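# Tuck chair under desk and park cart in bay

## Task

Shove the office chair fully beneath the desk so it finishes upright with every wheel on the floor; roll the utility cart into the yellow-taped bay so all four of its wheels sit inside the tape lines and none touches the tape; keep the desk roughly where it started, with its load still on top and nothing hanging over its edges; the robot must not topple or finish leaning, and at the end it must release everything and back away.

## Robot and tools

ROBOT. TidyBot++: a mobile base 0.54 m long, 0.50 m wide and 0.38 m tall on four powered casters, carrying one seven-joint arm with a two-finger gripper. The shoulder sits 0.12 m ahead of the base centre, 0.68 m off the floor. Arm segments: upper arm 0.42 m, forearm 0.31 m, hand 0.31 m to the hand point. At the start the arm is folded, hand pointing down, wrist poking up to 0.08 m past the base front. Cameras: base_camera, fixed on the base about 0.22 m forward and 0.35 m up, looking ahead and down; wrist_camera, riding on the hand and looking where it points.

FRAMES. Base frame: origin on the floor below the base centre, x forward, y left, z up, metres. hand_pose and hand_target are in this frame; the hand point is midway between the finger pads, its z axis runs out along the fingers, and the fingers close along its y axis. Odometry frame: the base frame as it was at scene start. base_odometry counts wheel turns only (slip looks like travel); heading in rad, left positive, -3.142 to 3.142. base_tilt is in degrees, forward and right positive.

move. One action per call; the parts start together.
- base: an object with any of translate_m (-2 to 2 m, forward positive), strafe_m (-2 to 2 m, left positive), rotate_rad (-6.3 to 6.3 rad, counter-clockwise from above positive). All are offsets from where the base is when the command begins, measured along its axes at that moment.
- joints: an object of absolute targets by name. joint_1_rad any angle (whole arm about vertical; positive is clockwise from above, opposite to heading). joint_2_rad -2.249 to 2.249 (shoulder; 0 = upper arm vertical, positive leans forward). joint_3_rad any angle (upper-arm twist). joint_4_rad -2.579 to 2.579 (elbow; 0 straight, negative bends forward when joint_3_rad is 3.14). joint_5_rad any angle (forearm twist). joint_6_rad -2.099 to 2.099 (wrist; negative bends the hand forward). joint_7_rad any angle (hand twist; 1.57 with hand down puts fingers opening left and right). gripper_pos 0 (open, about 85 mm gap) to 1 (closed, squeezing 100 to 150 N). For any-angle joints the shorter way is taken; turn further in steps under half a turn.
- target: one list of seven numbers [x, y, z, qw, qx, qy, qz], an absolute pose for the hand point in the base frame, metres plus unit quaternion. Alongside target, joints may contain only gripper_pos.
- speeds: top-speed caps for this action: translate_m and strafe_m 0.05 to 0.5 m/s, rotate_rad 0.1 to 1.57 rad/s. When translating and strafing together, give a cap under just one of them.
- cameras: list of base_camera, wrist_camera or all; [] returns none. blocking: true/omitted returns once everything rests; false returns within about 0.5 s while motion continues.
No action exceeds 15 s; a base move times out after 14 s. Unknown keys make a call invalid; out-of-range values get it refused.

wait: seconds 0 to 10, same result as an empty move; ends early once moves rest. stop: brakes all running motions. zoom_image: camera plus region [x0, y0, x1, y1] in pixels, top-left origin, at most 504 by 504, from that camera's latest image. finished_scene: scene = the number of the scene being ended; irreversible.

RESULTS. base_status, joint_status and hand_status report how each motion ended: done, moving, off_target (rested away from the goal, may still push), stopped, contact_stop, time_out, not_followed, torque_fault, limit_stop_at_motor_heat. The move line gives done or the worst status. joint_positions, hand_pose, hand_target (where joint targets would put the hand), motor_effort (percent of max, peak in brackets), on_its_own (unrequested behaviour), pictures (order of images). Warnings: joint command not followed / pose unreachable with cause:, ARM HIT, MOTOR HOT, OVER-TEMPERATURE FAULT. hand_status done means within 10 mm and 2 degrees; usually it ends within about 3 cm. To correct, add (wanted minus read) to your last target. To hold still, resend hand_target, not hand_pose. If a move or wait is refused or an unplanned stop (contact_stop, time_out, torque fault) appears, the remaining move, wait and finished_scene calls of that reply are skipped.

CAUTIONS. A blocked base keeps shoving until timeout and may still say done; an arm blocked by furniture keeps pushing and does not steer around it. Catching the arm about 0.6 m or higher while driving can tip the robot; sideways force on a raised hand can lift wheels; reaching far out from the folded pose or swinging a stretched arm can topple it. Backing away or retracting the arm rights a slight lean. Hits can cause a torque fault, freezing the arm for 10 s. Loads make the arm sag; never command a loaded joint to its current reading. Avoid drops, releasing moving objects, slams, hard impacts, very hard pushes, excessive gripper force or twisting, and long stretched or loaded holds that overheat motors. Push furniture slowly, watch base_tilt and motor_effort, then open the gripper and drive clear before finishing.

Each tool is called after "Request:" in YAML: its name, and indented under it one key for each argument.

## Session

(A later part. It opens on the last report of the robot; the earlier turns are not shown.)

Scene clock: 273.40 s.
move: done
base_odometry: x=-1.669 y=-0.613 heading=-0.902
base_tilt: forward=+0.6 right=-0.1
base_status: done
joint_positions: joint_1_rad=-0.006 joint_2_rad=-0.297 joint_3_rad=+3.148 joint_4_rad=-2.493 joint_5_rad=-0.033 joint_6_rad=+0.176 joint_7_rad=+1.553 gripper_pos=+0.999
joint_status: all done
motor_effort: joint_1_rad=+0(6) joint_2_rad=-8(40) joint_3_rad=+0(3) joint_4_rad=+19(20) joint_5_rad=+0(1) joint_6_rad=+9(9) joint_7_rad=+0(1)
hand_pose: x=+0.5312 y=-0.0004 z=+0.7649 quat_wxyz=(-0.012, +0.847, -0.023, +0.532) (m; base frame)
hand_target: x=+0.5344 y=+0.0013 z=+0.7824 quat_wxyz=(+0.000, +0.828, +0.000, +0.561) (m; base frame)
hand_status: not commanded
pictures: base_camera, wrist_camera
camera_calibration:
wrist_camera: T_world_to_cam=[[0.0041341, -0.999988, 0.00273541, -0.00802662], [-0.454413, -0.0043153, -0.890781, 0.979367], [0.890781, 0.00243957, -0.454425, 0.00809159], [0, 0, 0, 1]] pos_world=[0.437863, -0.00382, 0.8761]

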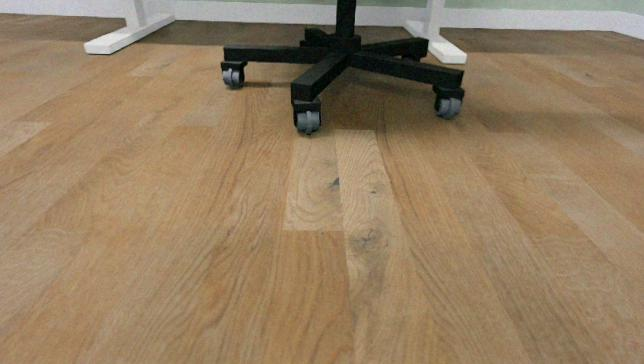

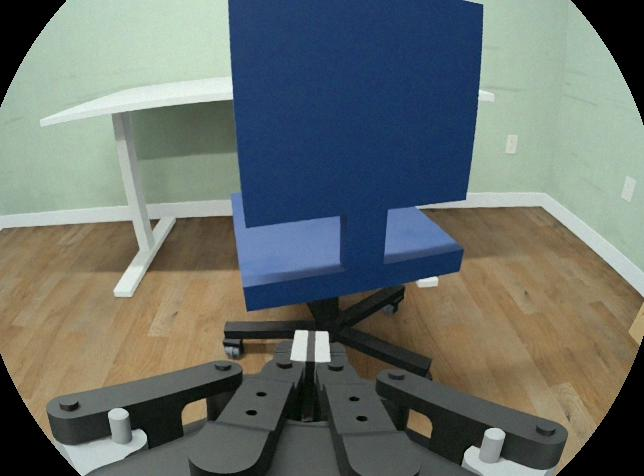

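Request:
move:
  base: {"rotate_rad":0.2}
  joints: {"joint_6_rad":-0.917,"gripper_pos":0}
  cameras: []

Request:
move:
  base: {"strafe_m":-0.26}
  target: [0.58,0,0.68,0,1,0,0]

Request:
move:
  base: {"translate_m":0.6}
  speeds: {"translate_m":0.15}

Scene clock: 282.27 s.
move: done
base_odometry: x=-1.670 y=-0.613 heading=-0.702
base_tilt: forward=+0.6 right=+0.0
base_status: done
joint_positions: joint_1_rad=-0.006 joint_2_rad=-0.298 joint_3_rad=+3.148 joint_4_rad=-2.502 joint_5_rad=-0.033 joint_6_rad=-0.847 joint_7_rad=+1.553 gripper_pos=+0.000
joint_status: all done
motor_effort: joint_1_rad=+0(1) joint_2_rad=-3(9) joint_3_rad=+1(2) joint_4_rad=+15(19) joint_5_rad=+1(1) joint_6_rad=+1(9) joint_7_rad=+0(1)
hand_pose: x=+0.2771 y=+0.0093 z=+0.5880 quat_wxyz=(-0.014, +0.999, -0.019, +0.045) (m; base frame)
hand_target: x=+0.2529 y=+0.0014 z=+0.5864 quat_wxyz=(+0.000, +1.000, +0.000, +0.012) (m; base frame)
hand_status: not commanded
pictures: none
No camera images: "cameras" was empty.

Scene clock: 284.60 s.
move: off_target
base_odometry: x=-1.837 y=-0.811 heading=-0.701
base_tilt: forward=+0.7 right=+0.0
base_status: done
joint_positions: joint_1_rad=-0.006 joint_2_rad=+0.385 joint_3_rad=+3.149 joint_4_rad=-1.484 joint_5_rad=-0.030 joint_6_rad=-1.237 joint_7_rad=+1.553 gripper_pos=+0.000
joint_status: not commanded
motor_effort: joint_1_rad=+0(1) joint_2_rad=-32(33) joint_3_rad=+0(3) joint_4_rad=+17(17) joint_5_rad=+0(1) joint_6_rad=+2(3) joint_7_rad=+0(1)
hand_pose: x=+0.5888 y=+0.0097 z=+0.6685 quat_wxyz=(-0.013, +1.000, -0.014, +0.018) (m; base frame)
hand_target: x=+0.5800 y=+0.0000 z=+0.6800 quat_wxyz=(+0.000, +1.000, +0.000, +0.000) (m; base frame)
hand_status: off_target (0.017 m and 3.0 deg from the pose sent, 0.317 m and 5.8 deg at the start)
pictures: base_camera, wrist_camera
camera_calibration:
wrist_camera: T_world_to_cam=[[0.0285663, -0.999091, -0.0316283, 0.0107141], [-0.999494, -0.0281074, -0.0148621, 0.655304], [0.0139596, 0.0320369, -0.999389, 0.793295], [0, 0, 0, 1]] pos_world=[0.643593, 0.00370848, 0.802889]

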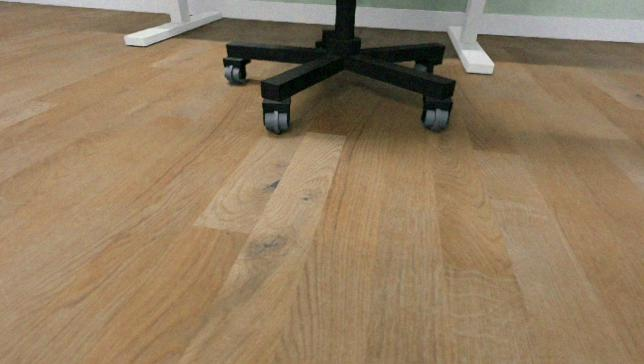

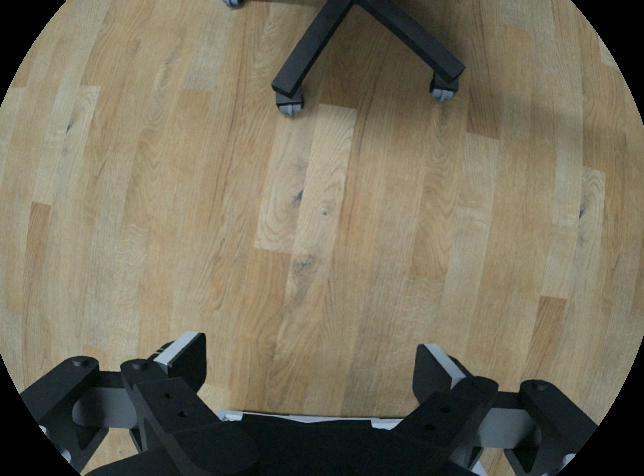

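Scene clock: 289.23 s.
move: done
base_odometry: x=-1.379 y=-1.199 heading=-0.701
base_tilt: forward=+0.7 right=+0.0
base_status: done
joint_positions: joint_1_rad=-0.015 joint_2_rad=+0.393 joint_3_rad=+3.153 joint_4_rad=-1.470 joint_5_rad=-0.028 joint_6_rad=-1.313 joint_7_rad=+1.560 gripper_pos=+0.000
joint_status: not commanded
motor_effort: joint_1_rad=+0(5) joint_2_rad=-31(34) joint_3_rad=+0(4) joint_4_rad=+16(27) joint_5_rad=+0(2) joint_6_rad=+0(12) joint_7_rad=+0(2)
hand_pose: x=+0.5704 y=+0.0117 z=+0.6690 quat_wxyz=(-0.011, +1.000, -0.007, -0.017) (m; base frame)
hand_target: x=+0.5800 y=+0.0000 z=+0.6800 quat_wxyz=(+0.000, +1.000, +0.000, +0.000) (m; base frame)
hand_status: not commanded
pictures: base_camera, wrist_camera
camera_calibration:
wrist_camera: T_world_to_cam=[[0.041461, -0.998668, -0.0306976, 0.00519558], [-0.997502, -0.0431319, 0.0559332, 0.588629], [-0.0571828, 0.0283019, -0.997962, 0.833575], [0, 0, 0, 1]] pos_world=[0.634609, 0.00698553, 0.799113]

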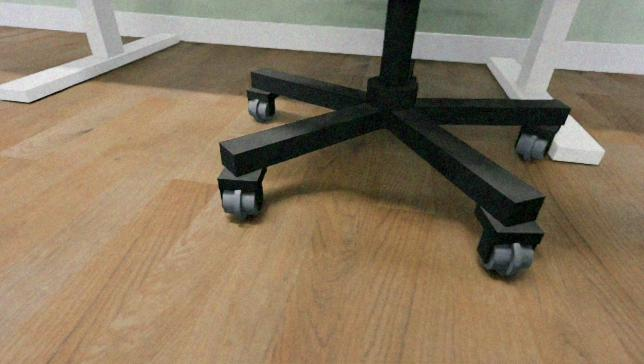

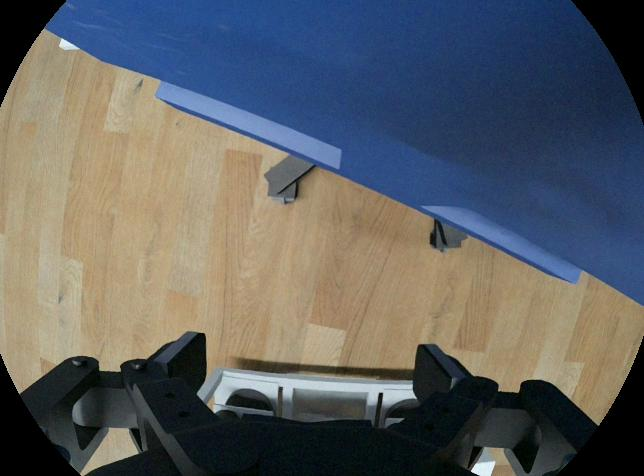

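Request:
move:
  base: {"translate_m":-0.35}
  cameras: []

Request:
move:
  base: {"strafe_m":-0.51}
  joints: {"joint_1_rad":-1.57,"joint_2_rad":-0.309,"joint_3_rad":3.1416,"joint_4_rad":-2.509,"joint_5_rad":0,"joint_6_rad":-0.917,"joint_7_rad":1.57}
  cameras: []

Request:
move:
  base: {"rotate_rad":0.7}

Scene clock: 297.63 s.
move: done
base_odometry: x=-1.646 y=-0.973 heading=-0.701
base_tilt: forward=+0.6 right=+0.0
base_status: done
joint_positions: joint_1_rad=-0.016 joint_2_rad=+0.390 joint_3_rad=+3.155 joint_4_rad=-1.470 joint_5_rad=-0.028 joint_6_rad=-1.313 joint_7_rad=+1.560 gripper_pos=+0.000
joint_status: not commanded
motor_effort: joint_1_rad=+0(7) joint_2_rad=-31(34) joint_3_rad=+0(3) joint_4_rad=+16(18) joint_5_rad=+0(2) joint_6_rad=+1(1) joint_7_rad=+0(1)
hand_pose: x=+0.5706 y=+0.0111 z=+0.6704 quat_wxyz=(-0.011, +1.000, -0.007, -0.016) (m; base frame)
hand_target: x=+0.5800 y=+0.0000 z=+0.6800 quat_wxyz=(+0.000, +1.000, +0.000, +0.000) (m; base frame)
hand_status: not commanded
pictures: none
No camera images: "cameras" was empty.

Scene clock: 300.40 s.
move: done
base_odometry: x=-1.975 y=-1.363 heading=-0.701
base_tilt: forward=+0.6 right=+0.0
base_status: done
joint_positions: joint_1_rad=-1.547 joint_2_rad=-0.295 joint_3_rad=+3.155 joint_4_rad=-2.491 joint_5_rad=-0.027 joint_6_rad=-0.991 joint_7_rad=+1.560 gripper_pos=+0.000
joint_status: all done
motor_effort: joint_1_rad=+0(5) joint_2_rad=-2(33) joint_3_rad=+0(3) joint_4_rad=+15(18) joint_5_rad=+0(2) joint_6_rad=-1(2) joint_7_rad=+0(2)
hand_pose: x=+0.1146 y=+0.1189 z=+0.5896 quat_wxyz=(+0.006, +0.729, +0.684, -0.025) (m; base frame)
hand_target: x=+0.1178 y=+0.1339 z=+0.5864 quat_wxyz=(-0.009, +0.708, +0.706, +0.009) (m; base frame)
hand_status: not commanded
pictures: none
No camera images: "cameras" was empty.

Scene clock: 302.07 s.
move: done
base_odometry: x=-1.975 y=-1.363 heading=-0.001
base_tilt: forward=+0.6 right=-0.1
base_status: done
joint_positions: joint_1_rad=-1.548 joint_2_rad=-0.297 joint_3_rad=+3.155 joint_4_rad=-2.492 joint_5_rad=-0.027 joint_6_rad=-0.987 joint_7_rad=+1.560 gripper_pos=+0.000
joint_status: not commanded
motor_effort: joint_1_rad=+0(1) joint_2_rad=-3(3) joint_3_rad=+1(2) joint_4_rad=+14(15) joint_5_rad=+0(1) joint_6_rad=+1(1) joint_7_rad=+0(1)
hand_pose: x=+0.1145 y=+0.1199 z=+0.5896 quat_wxyz=(+0.005, +0.728, +0.685, -0.023) (m; base frame)
hand_target: x=+0.1178 y=+0.1339 z=+0.5864 quat_wxyz=(-0.009, +0.708, +0.706, +0.009) (m; base frame)
hand_status: not commanded
pictures: base_camera, wrist_camera
camera_calibration:
wrist_camera: T_world_to_cam=[[0.999384, -0.0058012, -0.0346147, -0.0966165], [-0.00367289, -0.998117, 0.0612354, 0.1406], [-0.0349048, -0.0610706, -0.997523, 0.733184], [0, 0, 0, 1]] pos_world=[0.122665, 0.18455, 0.719413]

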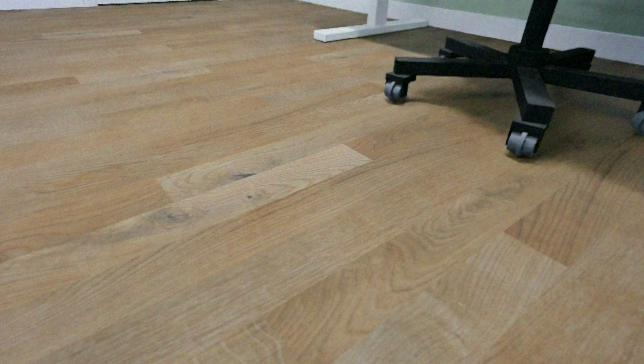

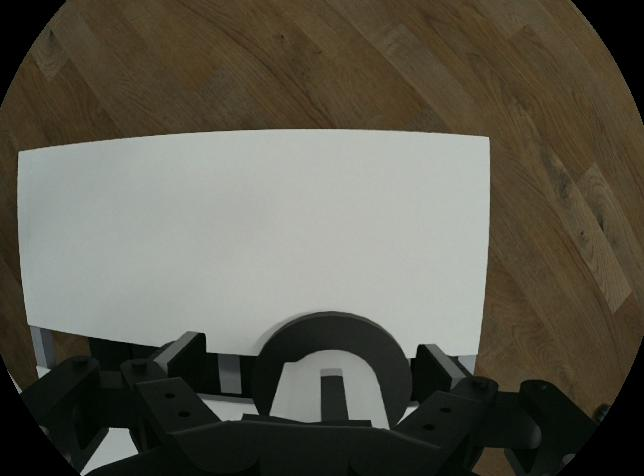

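Request:
move:
  base: {"translate_m":0.53,"strafe_m":-0.44}

Request:
move:
  base: {"translate_m":0.3}
  speeds: {"translate_m":0.15}

Scene clock: 306.83 s.
move: done
base_odometry: x=-1.446 y=-1.803 heading=-0.001
base_tilt: forward=+0.6 right=+0.0
base_status: done
joint_positions: joint_1_rad=-1.548 joint_2_rad=-0.304 joint_3_rad=+3.155 joint_4_rad=-2.497 joint_5_rad=-0.026 joint_6_rad=-0.985 joint_7_rad=+1.560 gripper_pos=+0.000
joint_status: not commanded
motor_effort: joint_1_rad=+1(1) joint_2_rad=-2(4) joint_3_rad=+1(2) joint_4_rad=+14(16) joint_5_rad=-1(2) joint_6_rad=+1(1) joint_7_rad=+1(1)
hand_pose: x=+0.1147 y=+0.1187 z=+0.5892 quat_wxyz=(+0.004, +0.728, +0.685, -0.022) (m; base frame)
hand_target: x=+0.1178 y=+0.1339 z=+0.5864 quat_wxyz=(-0.009, +0.708, +0.706, +0.009) (m; base frame)
hand_status: not commanded
pictures: base_camera, wrist_camera
camera_calibration:
wrist_camera: T_world_to_cam=[[0.99942, -0.00504415, -0.0336638, -0.0975308], [-0.00309924, -0.998336, 0.0575786, 0.141533], [-0.0338982, -0.0574409, -0.997773, 0.73224], [0, 0, 0, 1]] pos_world=[0.122735, 0.182866, 0.719177]

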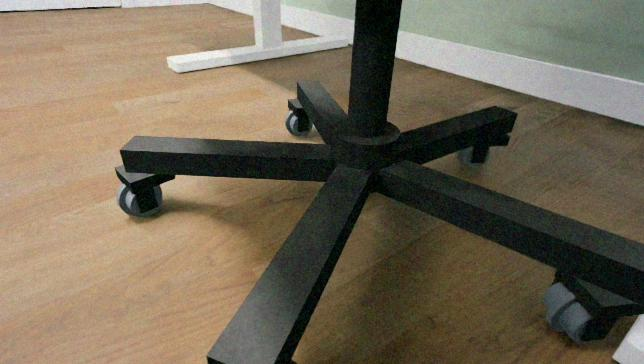

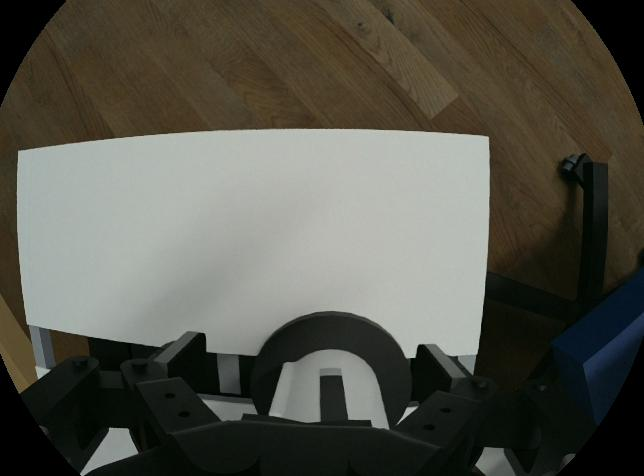

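Scene clock: 309.50 s.
move: done
base_odometry: x=-1.146 y=-1.804 heading=-0.001
base_tilt: forward=+0.6 right=+0.0
base_status: done
joint_positions: joint_1_rad=-1.549 joint_2_rad=-0.304 joint_3_rad=+3.154 joint_4_rad=-2.497 joint_5_rad=-0.024 joint_6_rad=-0.984 joint_7_rad=+1.560 gripper_pos=+0.000
joint_status: not commanded
motor_effort: joint_1_rad=+0(1) joint_2_rad=-3(3) joint_3_rad=+1(3) joint_4_rad=+15(15) joint_5_rad=+0(2) joint_6_rad=+0(2) joint_7_rad=+1(1)
hand_pose: x=+0.1150 y=+0.1188 z=+0.5891 quat_wxyz=(+0.004, +0.727, +0.686, -0.021) (m; base frame)
hand_target: x=+0.1178 y=+0.1339 z=+0.5864 quat_wxyz=(-0.009, +0.708, +0.706, +0.009) (m; base frame)
hand_status: not commanded
pictures: base_camera, wrist_camera
camera_calibration:
wrist_camera: T_world_to_cam=[[0.999475, -0.00303431, -0.0322429, -0.0988971], [-0.00119091, -0.998371, 0.0570383, 0.141762], [-0.0323635, -0.0569699, -0.997851, 0.732025], [0, 0, 0, 1]] pos_world=[0.122705, 0.182934, 0.719177]

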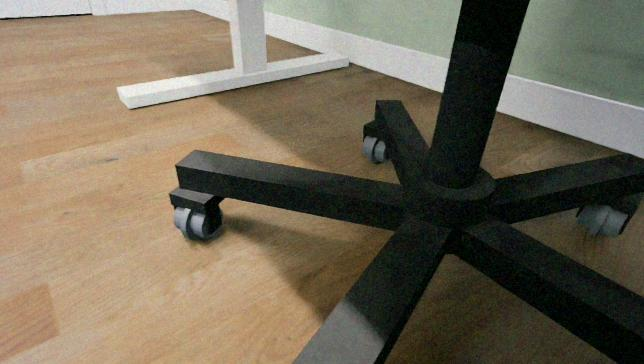

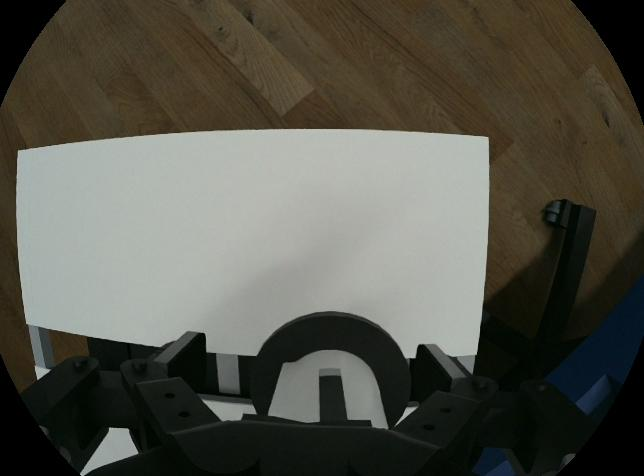

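Request:
move:
  base: {"translate_m":-0.5}
  cameras: []

Request:
move:
  base: {"translate_m":0.0,"strafe_m":0.6}
  cameras: []

Request:
move:
  base: {"rotate_rad":-0.9}
  joints: {"joint_1_rad":0,"joint_6_rad":0.25,"gripper_pos":1}

Scene clock: 314.27 s.
move: done
base_odometry: x=-1.646 y=-1.803 heading=+0.000
base_tilt: forward=+0.6 right=+0.0
base_status: done
joint_positions: joint_1_rad=-1.549 joint_2_rad=-0.304 joint_3_rad=+3.154 joint_4_rad=-2.497 joint_5_rad=-0.024 joint_6_rad=-0.984 joint_7_rad=+1.560 gripper_pos=+0.000
joint_status: not commanded
motor_effort: joint_1_rad=+1(1) joint_2_rad=-3(3) joint_3_rad=+0(2) joint_4_rad=+14(16) joint_5_rad=+0(1) joint_6_rad=+0(1) joint_7_rad=-1(1)
hand_pose: x=+0.1150 y=+0.1188 z=+0.5891 quat_wxyz=(+0.004, +0.727, +0.686, -0.021) (m; base frame)
hand_target: x=+0.1178 y=+0.1339 z=+0.5864 quat_wxyz=(-0.009, +0.708, +0.706, +0.009) (m; base frame)
hand_status: not commanded
pictures: none
No camera images: "cameras" was empty.

Scene clock: 316.83 s.
move: done
base_odometry: x=-1.646 y=-1.203 heading=+0.000
base_tilt: forward=+0.6 right=+0.0
base_status: done
joint_positions: joint_1_rad=-1.549 joint_2_rad=-0.305 joint_3_rad=+3.154 joint_4_rad=-2.497 joint_5_rad=-0.024 joint_6_rad=-0.983 joint_7_rad=+1.560 gripper_pos=+0.000
joint_status: not commanded
motor_effort: joint_1_rad=+0(1) joint_2_rad=-1(5) joint_3_rad=+1(1) joint_4_rad=+14(16) joint_5_rad=+0(1) joint_6_rad=+0(2) joint_7_rad=+0(1)
hand_pose: x=+0.1150 y=+0.1191 z=+0.5891 quat_wxyz=(+0.003, +0.727, +0.686, -0.020) (m; base frame)
hand_target: x=+0.1178 y=+0.1339 z=+0.5864 quat_wxyz=(-0.009, +0.708, +0.706, +0.009) (m; base frame)
hand_status: not commanded
pictures: none
No camera images: "cameras" was empty.

Scene clock: 319.93 s.
move: done
base_odometry: x=-1.646 y=-1.203 heading=-0.900
base_tilt: forward=+0.7 right=+0.0
base_status: done
joint_positions: joint_1_rad=-0.023 joint_2_rad=-0.305 joint_3_rad=+3.154 joint_4_rad=-2.497 joint_5_rad=-0.024 joint_6_rad=+0.176 joint_7_rad=+1.560 gripper_pos=+0.999
joint_status: all done
motor_effort: joint_1_rad=+0(2) joint_2_rad=-7(8) joint_3_rad=+1(1) joint_4_rad=+20(20) joint_5_rad=+0(1) joint_6_rad=+8(10) joint_7_rad=+0(1)
hand_pose: x=+0.5292 y=+0.0042 z=+0.7661 quat_wxyz=(-0.012, +0.846, -0.012, +0.533) (m; base frame)
hand_target: x=+0.5344 y=+0.0014 z=+0.7824 quat_wxyz=(+0.000, +0.828, +0.000, +0.561) (m; base frame)
hand_status: not commanded
pictures: base_camera, wrist_camera
camera_calibration:
wrist_camera: T_world_to_cam=[[0.0227206, -0.99964, 0.0142476, -0.0220491], [-0.450455, -0.0229589, -0.892504, 0.978828], [0.89251, 0.0138603, -0.450814, 0.00665129], [0, 0, 0, 1]] pos_world=[0.435482, 0.000339481, 0.87692]

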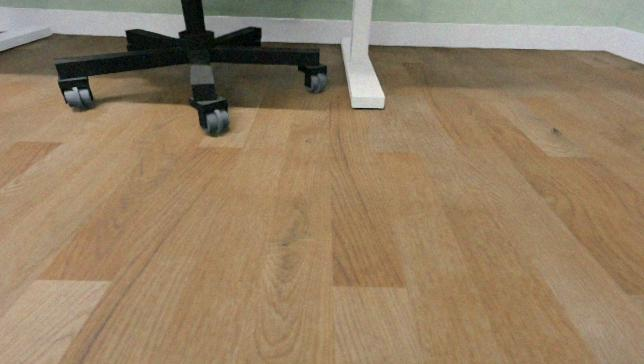

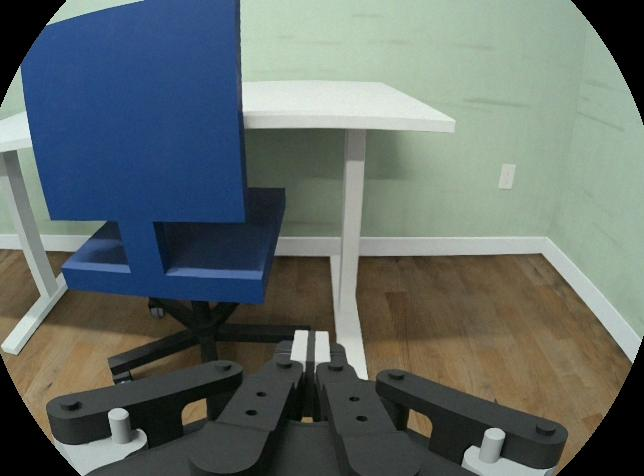

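Request:
move:
  joints: {"joint_6_rad":-0.917,"gripper_pos":0}
  base: {"strafe_m":0.28}
  cameras: []

Request:
move:
  base: {"translate_m":-0.15}
  target: [0.58,0,0.68,0,1,0,0]
  cameras: []

Request:
move:
  base: {"translate_m":0.5}
  speeds: {"translate_m":0.15}

Scene clock: 326.23 s.
move: done
base_odometry: x=-1.426 y=-1.029 heading=-0.900
base_tilt: forward=+0.6 right=+0.0
base_status: done
joint_positions: joint_1_rad=-0.020 joint_2_rad=-0.305 joint_3_rad=+3.151 joint_4_rad=-2.504 joint_5_rad=-0.024 joint_6_rad=-0.854 joint_7_rad=+1.560 gripper_pos=+0.000
joint_status: all done
motor_effort: joint_1_rad=+0(1) joint_2_rad=-3(8) joint_3_rad=+0(2) joint_4_rad=+14(19) joint_5_rad=+0(1) joint_6_rad=+1(9) joint_7_rad=+0(1)
hand_pose: x=+0.2745 y=+0.0090 z=+0.5884 quat_wxyz=(-0.011, +0.999, -0.007, +0.044) (m; base frame)
hand_target: x=+0.2529 y=+0.0013 z=+0.5864 quat_wxyz=(+0.000, +1.000, +0.000, +0.012) (m; base frame)
hand_status: not commanded
pictures: none
No camera images: "cameras" was empty.

Scene clock: 328.57 s.
move: off_target
base_odometry: x=-1.520 y=-0.911 heading=-0.900
base_tilt: forward=+0.6 right=+0.0
base_status: done
joint_positions: joint_1_rad=-0.020 joint_2_rad=+0.384 joint_3_rad=+3.151 joint_4_rad=-1.484 joint_5_rad=-0.024 joint_6_rad=-1.237 joint_7_rad=+1.560 gripper_pos=+0.000
joint_status: not commanded
motor_effort: joint_1_rad=+0(1) joint_2_rad=-31(32) joint_3_rad=+0(2) joint_4_rad=+18(18) joint_5_rad=+0(1) joint_6_rad=+1(3) joint_7_rad=+1(1)
hand_pose: x=+0.5887 y=+0.0136 z=+0.6686 quat_wxyz=(-0.010, +1.000, -0.003, +0.018) (m; base frame)
hand_target: x=+0.5800 y=+0.0000 z=+0.6800 quat_wxyz=(+0.000, +1.000, +0.000, +0.000) (m; base frame)
hand_status: off_target (0.020 m and 2.4 deg from the pose sent, 0.319 m and 5.3 deg at the start)
pictures: none
No camera images: "cameras" was empty.

Scene clock: 332.53 s.
move: done
base_odometry: x=-1.209 y=-1.303 heading=-0.901
base_tilt: forward=+0.6 right=+0.0
base_status: done
joint_positions: joint_1_rad=-0.020 joint_2_rad=+0.385 joint_3_rad=+3.152 joint_4_rad=-1.480 joint_5_rad=-0.024 joint_6_rad=-1.282 joint_7_rad=+1.560 gripper_pos=+0.000
joint_status: not commanded
motor_effort: joint_1_rad=+0(2) joint_2_rad=-29(33) joint_3_rad=+0(1) joint_4_rad=+19(29) joint_5_rad=-1(1) joint_6_rad=+4(14) joint_7_rad=+0(1)
hand_pose: x=+0.5759 y=+0.0133 z=+0.6694 quat_wxyz=(-0.010, +1.000, -0.004, -0.003) (m; base frame)
hand_target: x=+0.5800 y=+0.0000 z=+0.6800 quat_wxyz=(+0.000, +1.000, +0.000, +0.000) (m; base frame)
hand_status: not commanded
pictures: base_camera, wrist_camera
camera_calibration:
wrist_camera: T_world_to_cam=[[0.0484992, -0.998467, -0.0266827, -0.0000812557], [-0.998413, -0.0492276, 0.0273534, 0.61394], [-0.028625, 0.0253137, -0.99927, 0.818723], [0, 0, 0, 1]] pos_world=[0.636405, 0.00941673, 0.801329]

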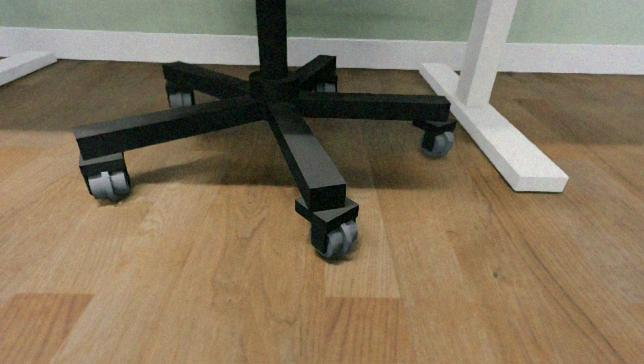

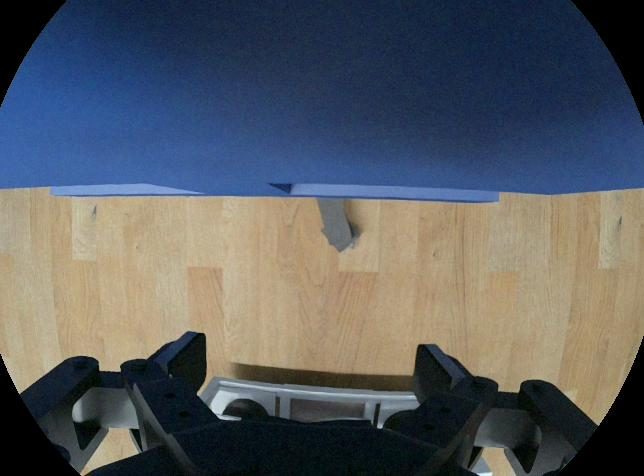

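Request:
move:
  base: {"translate_m":0.25}
  speeds: {"translate_m":0.12}

Scene clock: 338.20 s.
move: time_out
base_odometry: x=-1.056 y=-1.497 heading=-0.896
base_tilt: forward=+0.5 right=+0.0
base_status: translate_m time_out (by the wheels' count: +0.247 of +0.250)
joint_positions: joint_1_rad=-0.032 joint_2_rad=+0.235 joint_3_rad=+3.139 joint_4_rad=-1.654 joint_5_rad=-0.018 joint_6_rad=-1.499 joint_7_rad=+1.573 gripper_pos=+0.000
joint_status: not commanded
motor_effort: joint_1_rad=+4(9) joint_2_rad=+4(31) joint_3_rad=+4(10) joint_4_rad=+46(57) joint_5_rad=-1(2) joint_6_rad=+34(40) joint_7_rad=-2(7)
hand_pose: x=+0.4391 y=+0.0180 z=+0.6907 quat_wxyz=(-0.007, +0.992, +0.017, -0.123) (m; base frame)
hand_target: x=+0.5800 y=+0.0000 z=+0.6800 quat_wxyz=(+0.000, +1.000, +0.000, +0.000) (m; base frame)
hand_status: not commanded
pictures: base_camera, wrist_camera
camera_calibration:
wrist_camera: T_world_to_cam=[[0.0831331, -0.995794, -0.0385084, 0.00467906], [-0.960082, -0.0903884, 0.264713, 0.296989], [-0.26708, 0.0149648, -0.963558, 0.916206], [0, 0, 0, 1]] pos_world=[0.529445, 0.0177929, 0.804381]

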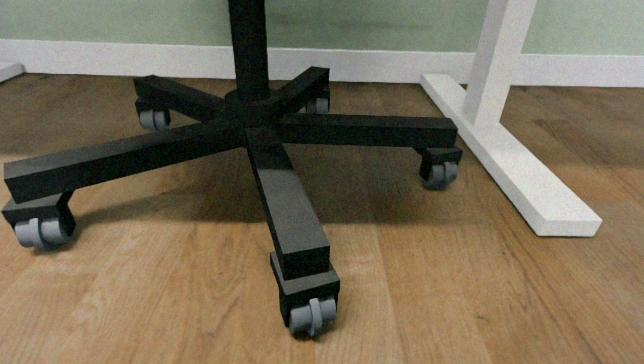

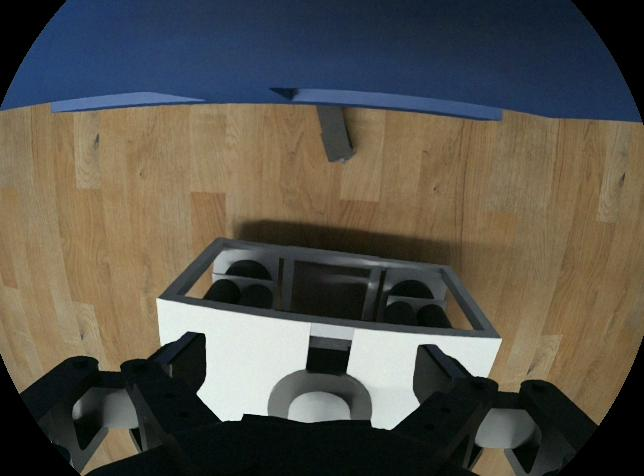

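Request:
move:
  base: {"translate_m":-0.6}
  speeds: {"translate_m":0.3}
  cameras: []

Request:
move:
  joints: {"joint_1_rad":0,"joint_2_rad":-0.309,"joint_3_rad":3.1416,"joint_4_rad":-2.509,"joint_5_rad":0,"joint_6_rad":0.25,"joint_7_rad":1.57}
  base: {"strafe_m":-0.4}

Scene clock: 343.47 s.
move: done
base_odometry: x=-1.431 y=-1.029 heading=-0.897
base_tilt: forward=+0.6 right=+0.0
base_status: done
joint_positions: joint_1_rad=-0.031 joint_2_rad=+0.396 joint_3_rad=+3.152 joint_4_rad=-1.464 joint_5_rad=-0.018 joint_6_rad=-1.331 joint_7_rad=+1.573 gripper_pos=+0.000
joint_status: not commanded
motor_effort: joint_1_rad=+1(4) joint_2_rad=-31(35) joint_3_rad=+0(5) joint_4_rad=+17(45) joint_5_rad=+0(2) joint_6_rad=+0(36) joint_7_rad=+0(3)
hand_pose: x=+0.5671 y=+0.0164 z=+0.6697 quat_wxyz=(-0.006, +1.000, +0.009, -0.025) (m; base frame)
hand_target: x=+0.5800 y=+0.0000 z=+0.6800 quat_wxyz=(+0.000, +1.000, +0.000, +0.000) (m; base frame)
hand_status: not commanded
pictures: none
No camera images: "cameras" was empty.

Scene clock: 346.27 s.
move: done
base_odometry: x=-1.744 y=-1.278 heading=-0.897
base_tilt: forward=+0.6 right=+0.0
base_status: done
joint_positions: joint_1_rad=-0.014 joint_2_rad=-0.295 joint_3_rad=+3.153 joint_4_rad=-2.493 joint_5_rad=-0.017 joint_6_rad=+0.176 joint_7_rad=+1.573 gripper_pos=+0.000
joint_status: all done
motor_effort: joint_1_rad=+1(5) joint_2_rad=-7(32) joint_3_rad=+1(3) joint_4_rad=+19(21) joint_5_rad=-1(2) joint_6_rad=+9(9) joint_7_rad=+0(2)
hand_pose: x=+0.5313 y=+0.0017 z=+0.7640 quat_wxyz=(-0.005, +0.847, -0.006, +0.531) (m; base frame)
hand_target: x=+0.5344 y=+0.0013 z=+0.7824 quat_wxyz=(+0.000, +0.828, +0.000, +0.561) (m; base frame)
hand_status: not commanded
pictures: base_camera, wrist_camera
camera_calibration:
wrist_camera: T_world_to_cam=[[0.0251859, -0.999185, 0.0315303, -0.0391169], [-0.456047, -0.039551, -0.889077, 0.978231], [0.889599, 0.00801289, -0.456671, 0.00987515], [0, 0, 0, 1]] pos_world=[0.438319, -0.000474077, 0.875465]

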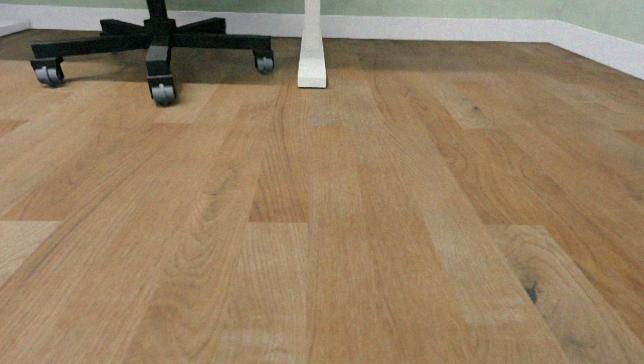

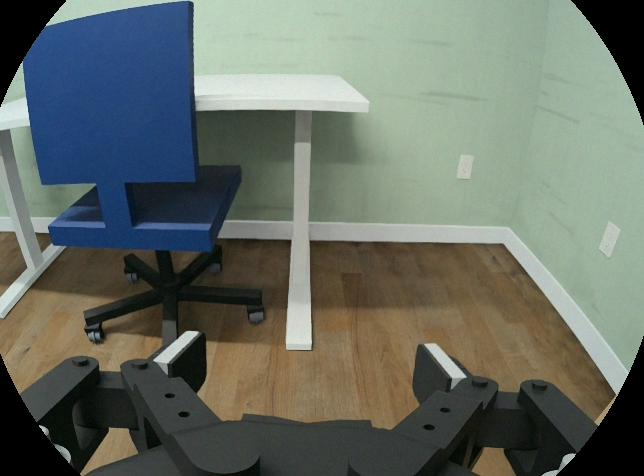

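Request:
finished_scene:
  scene: 2

The scene is finished: the task was done.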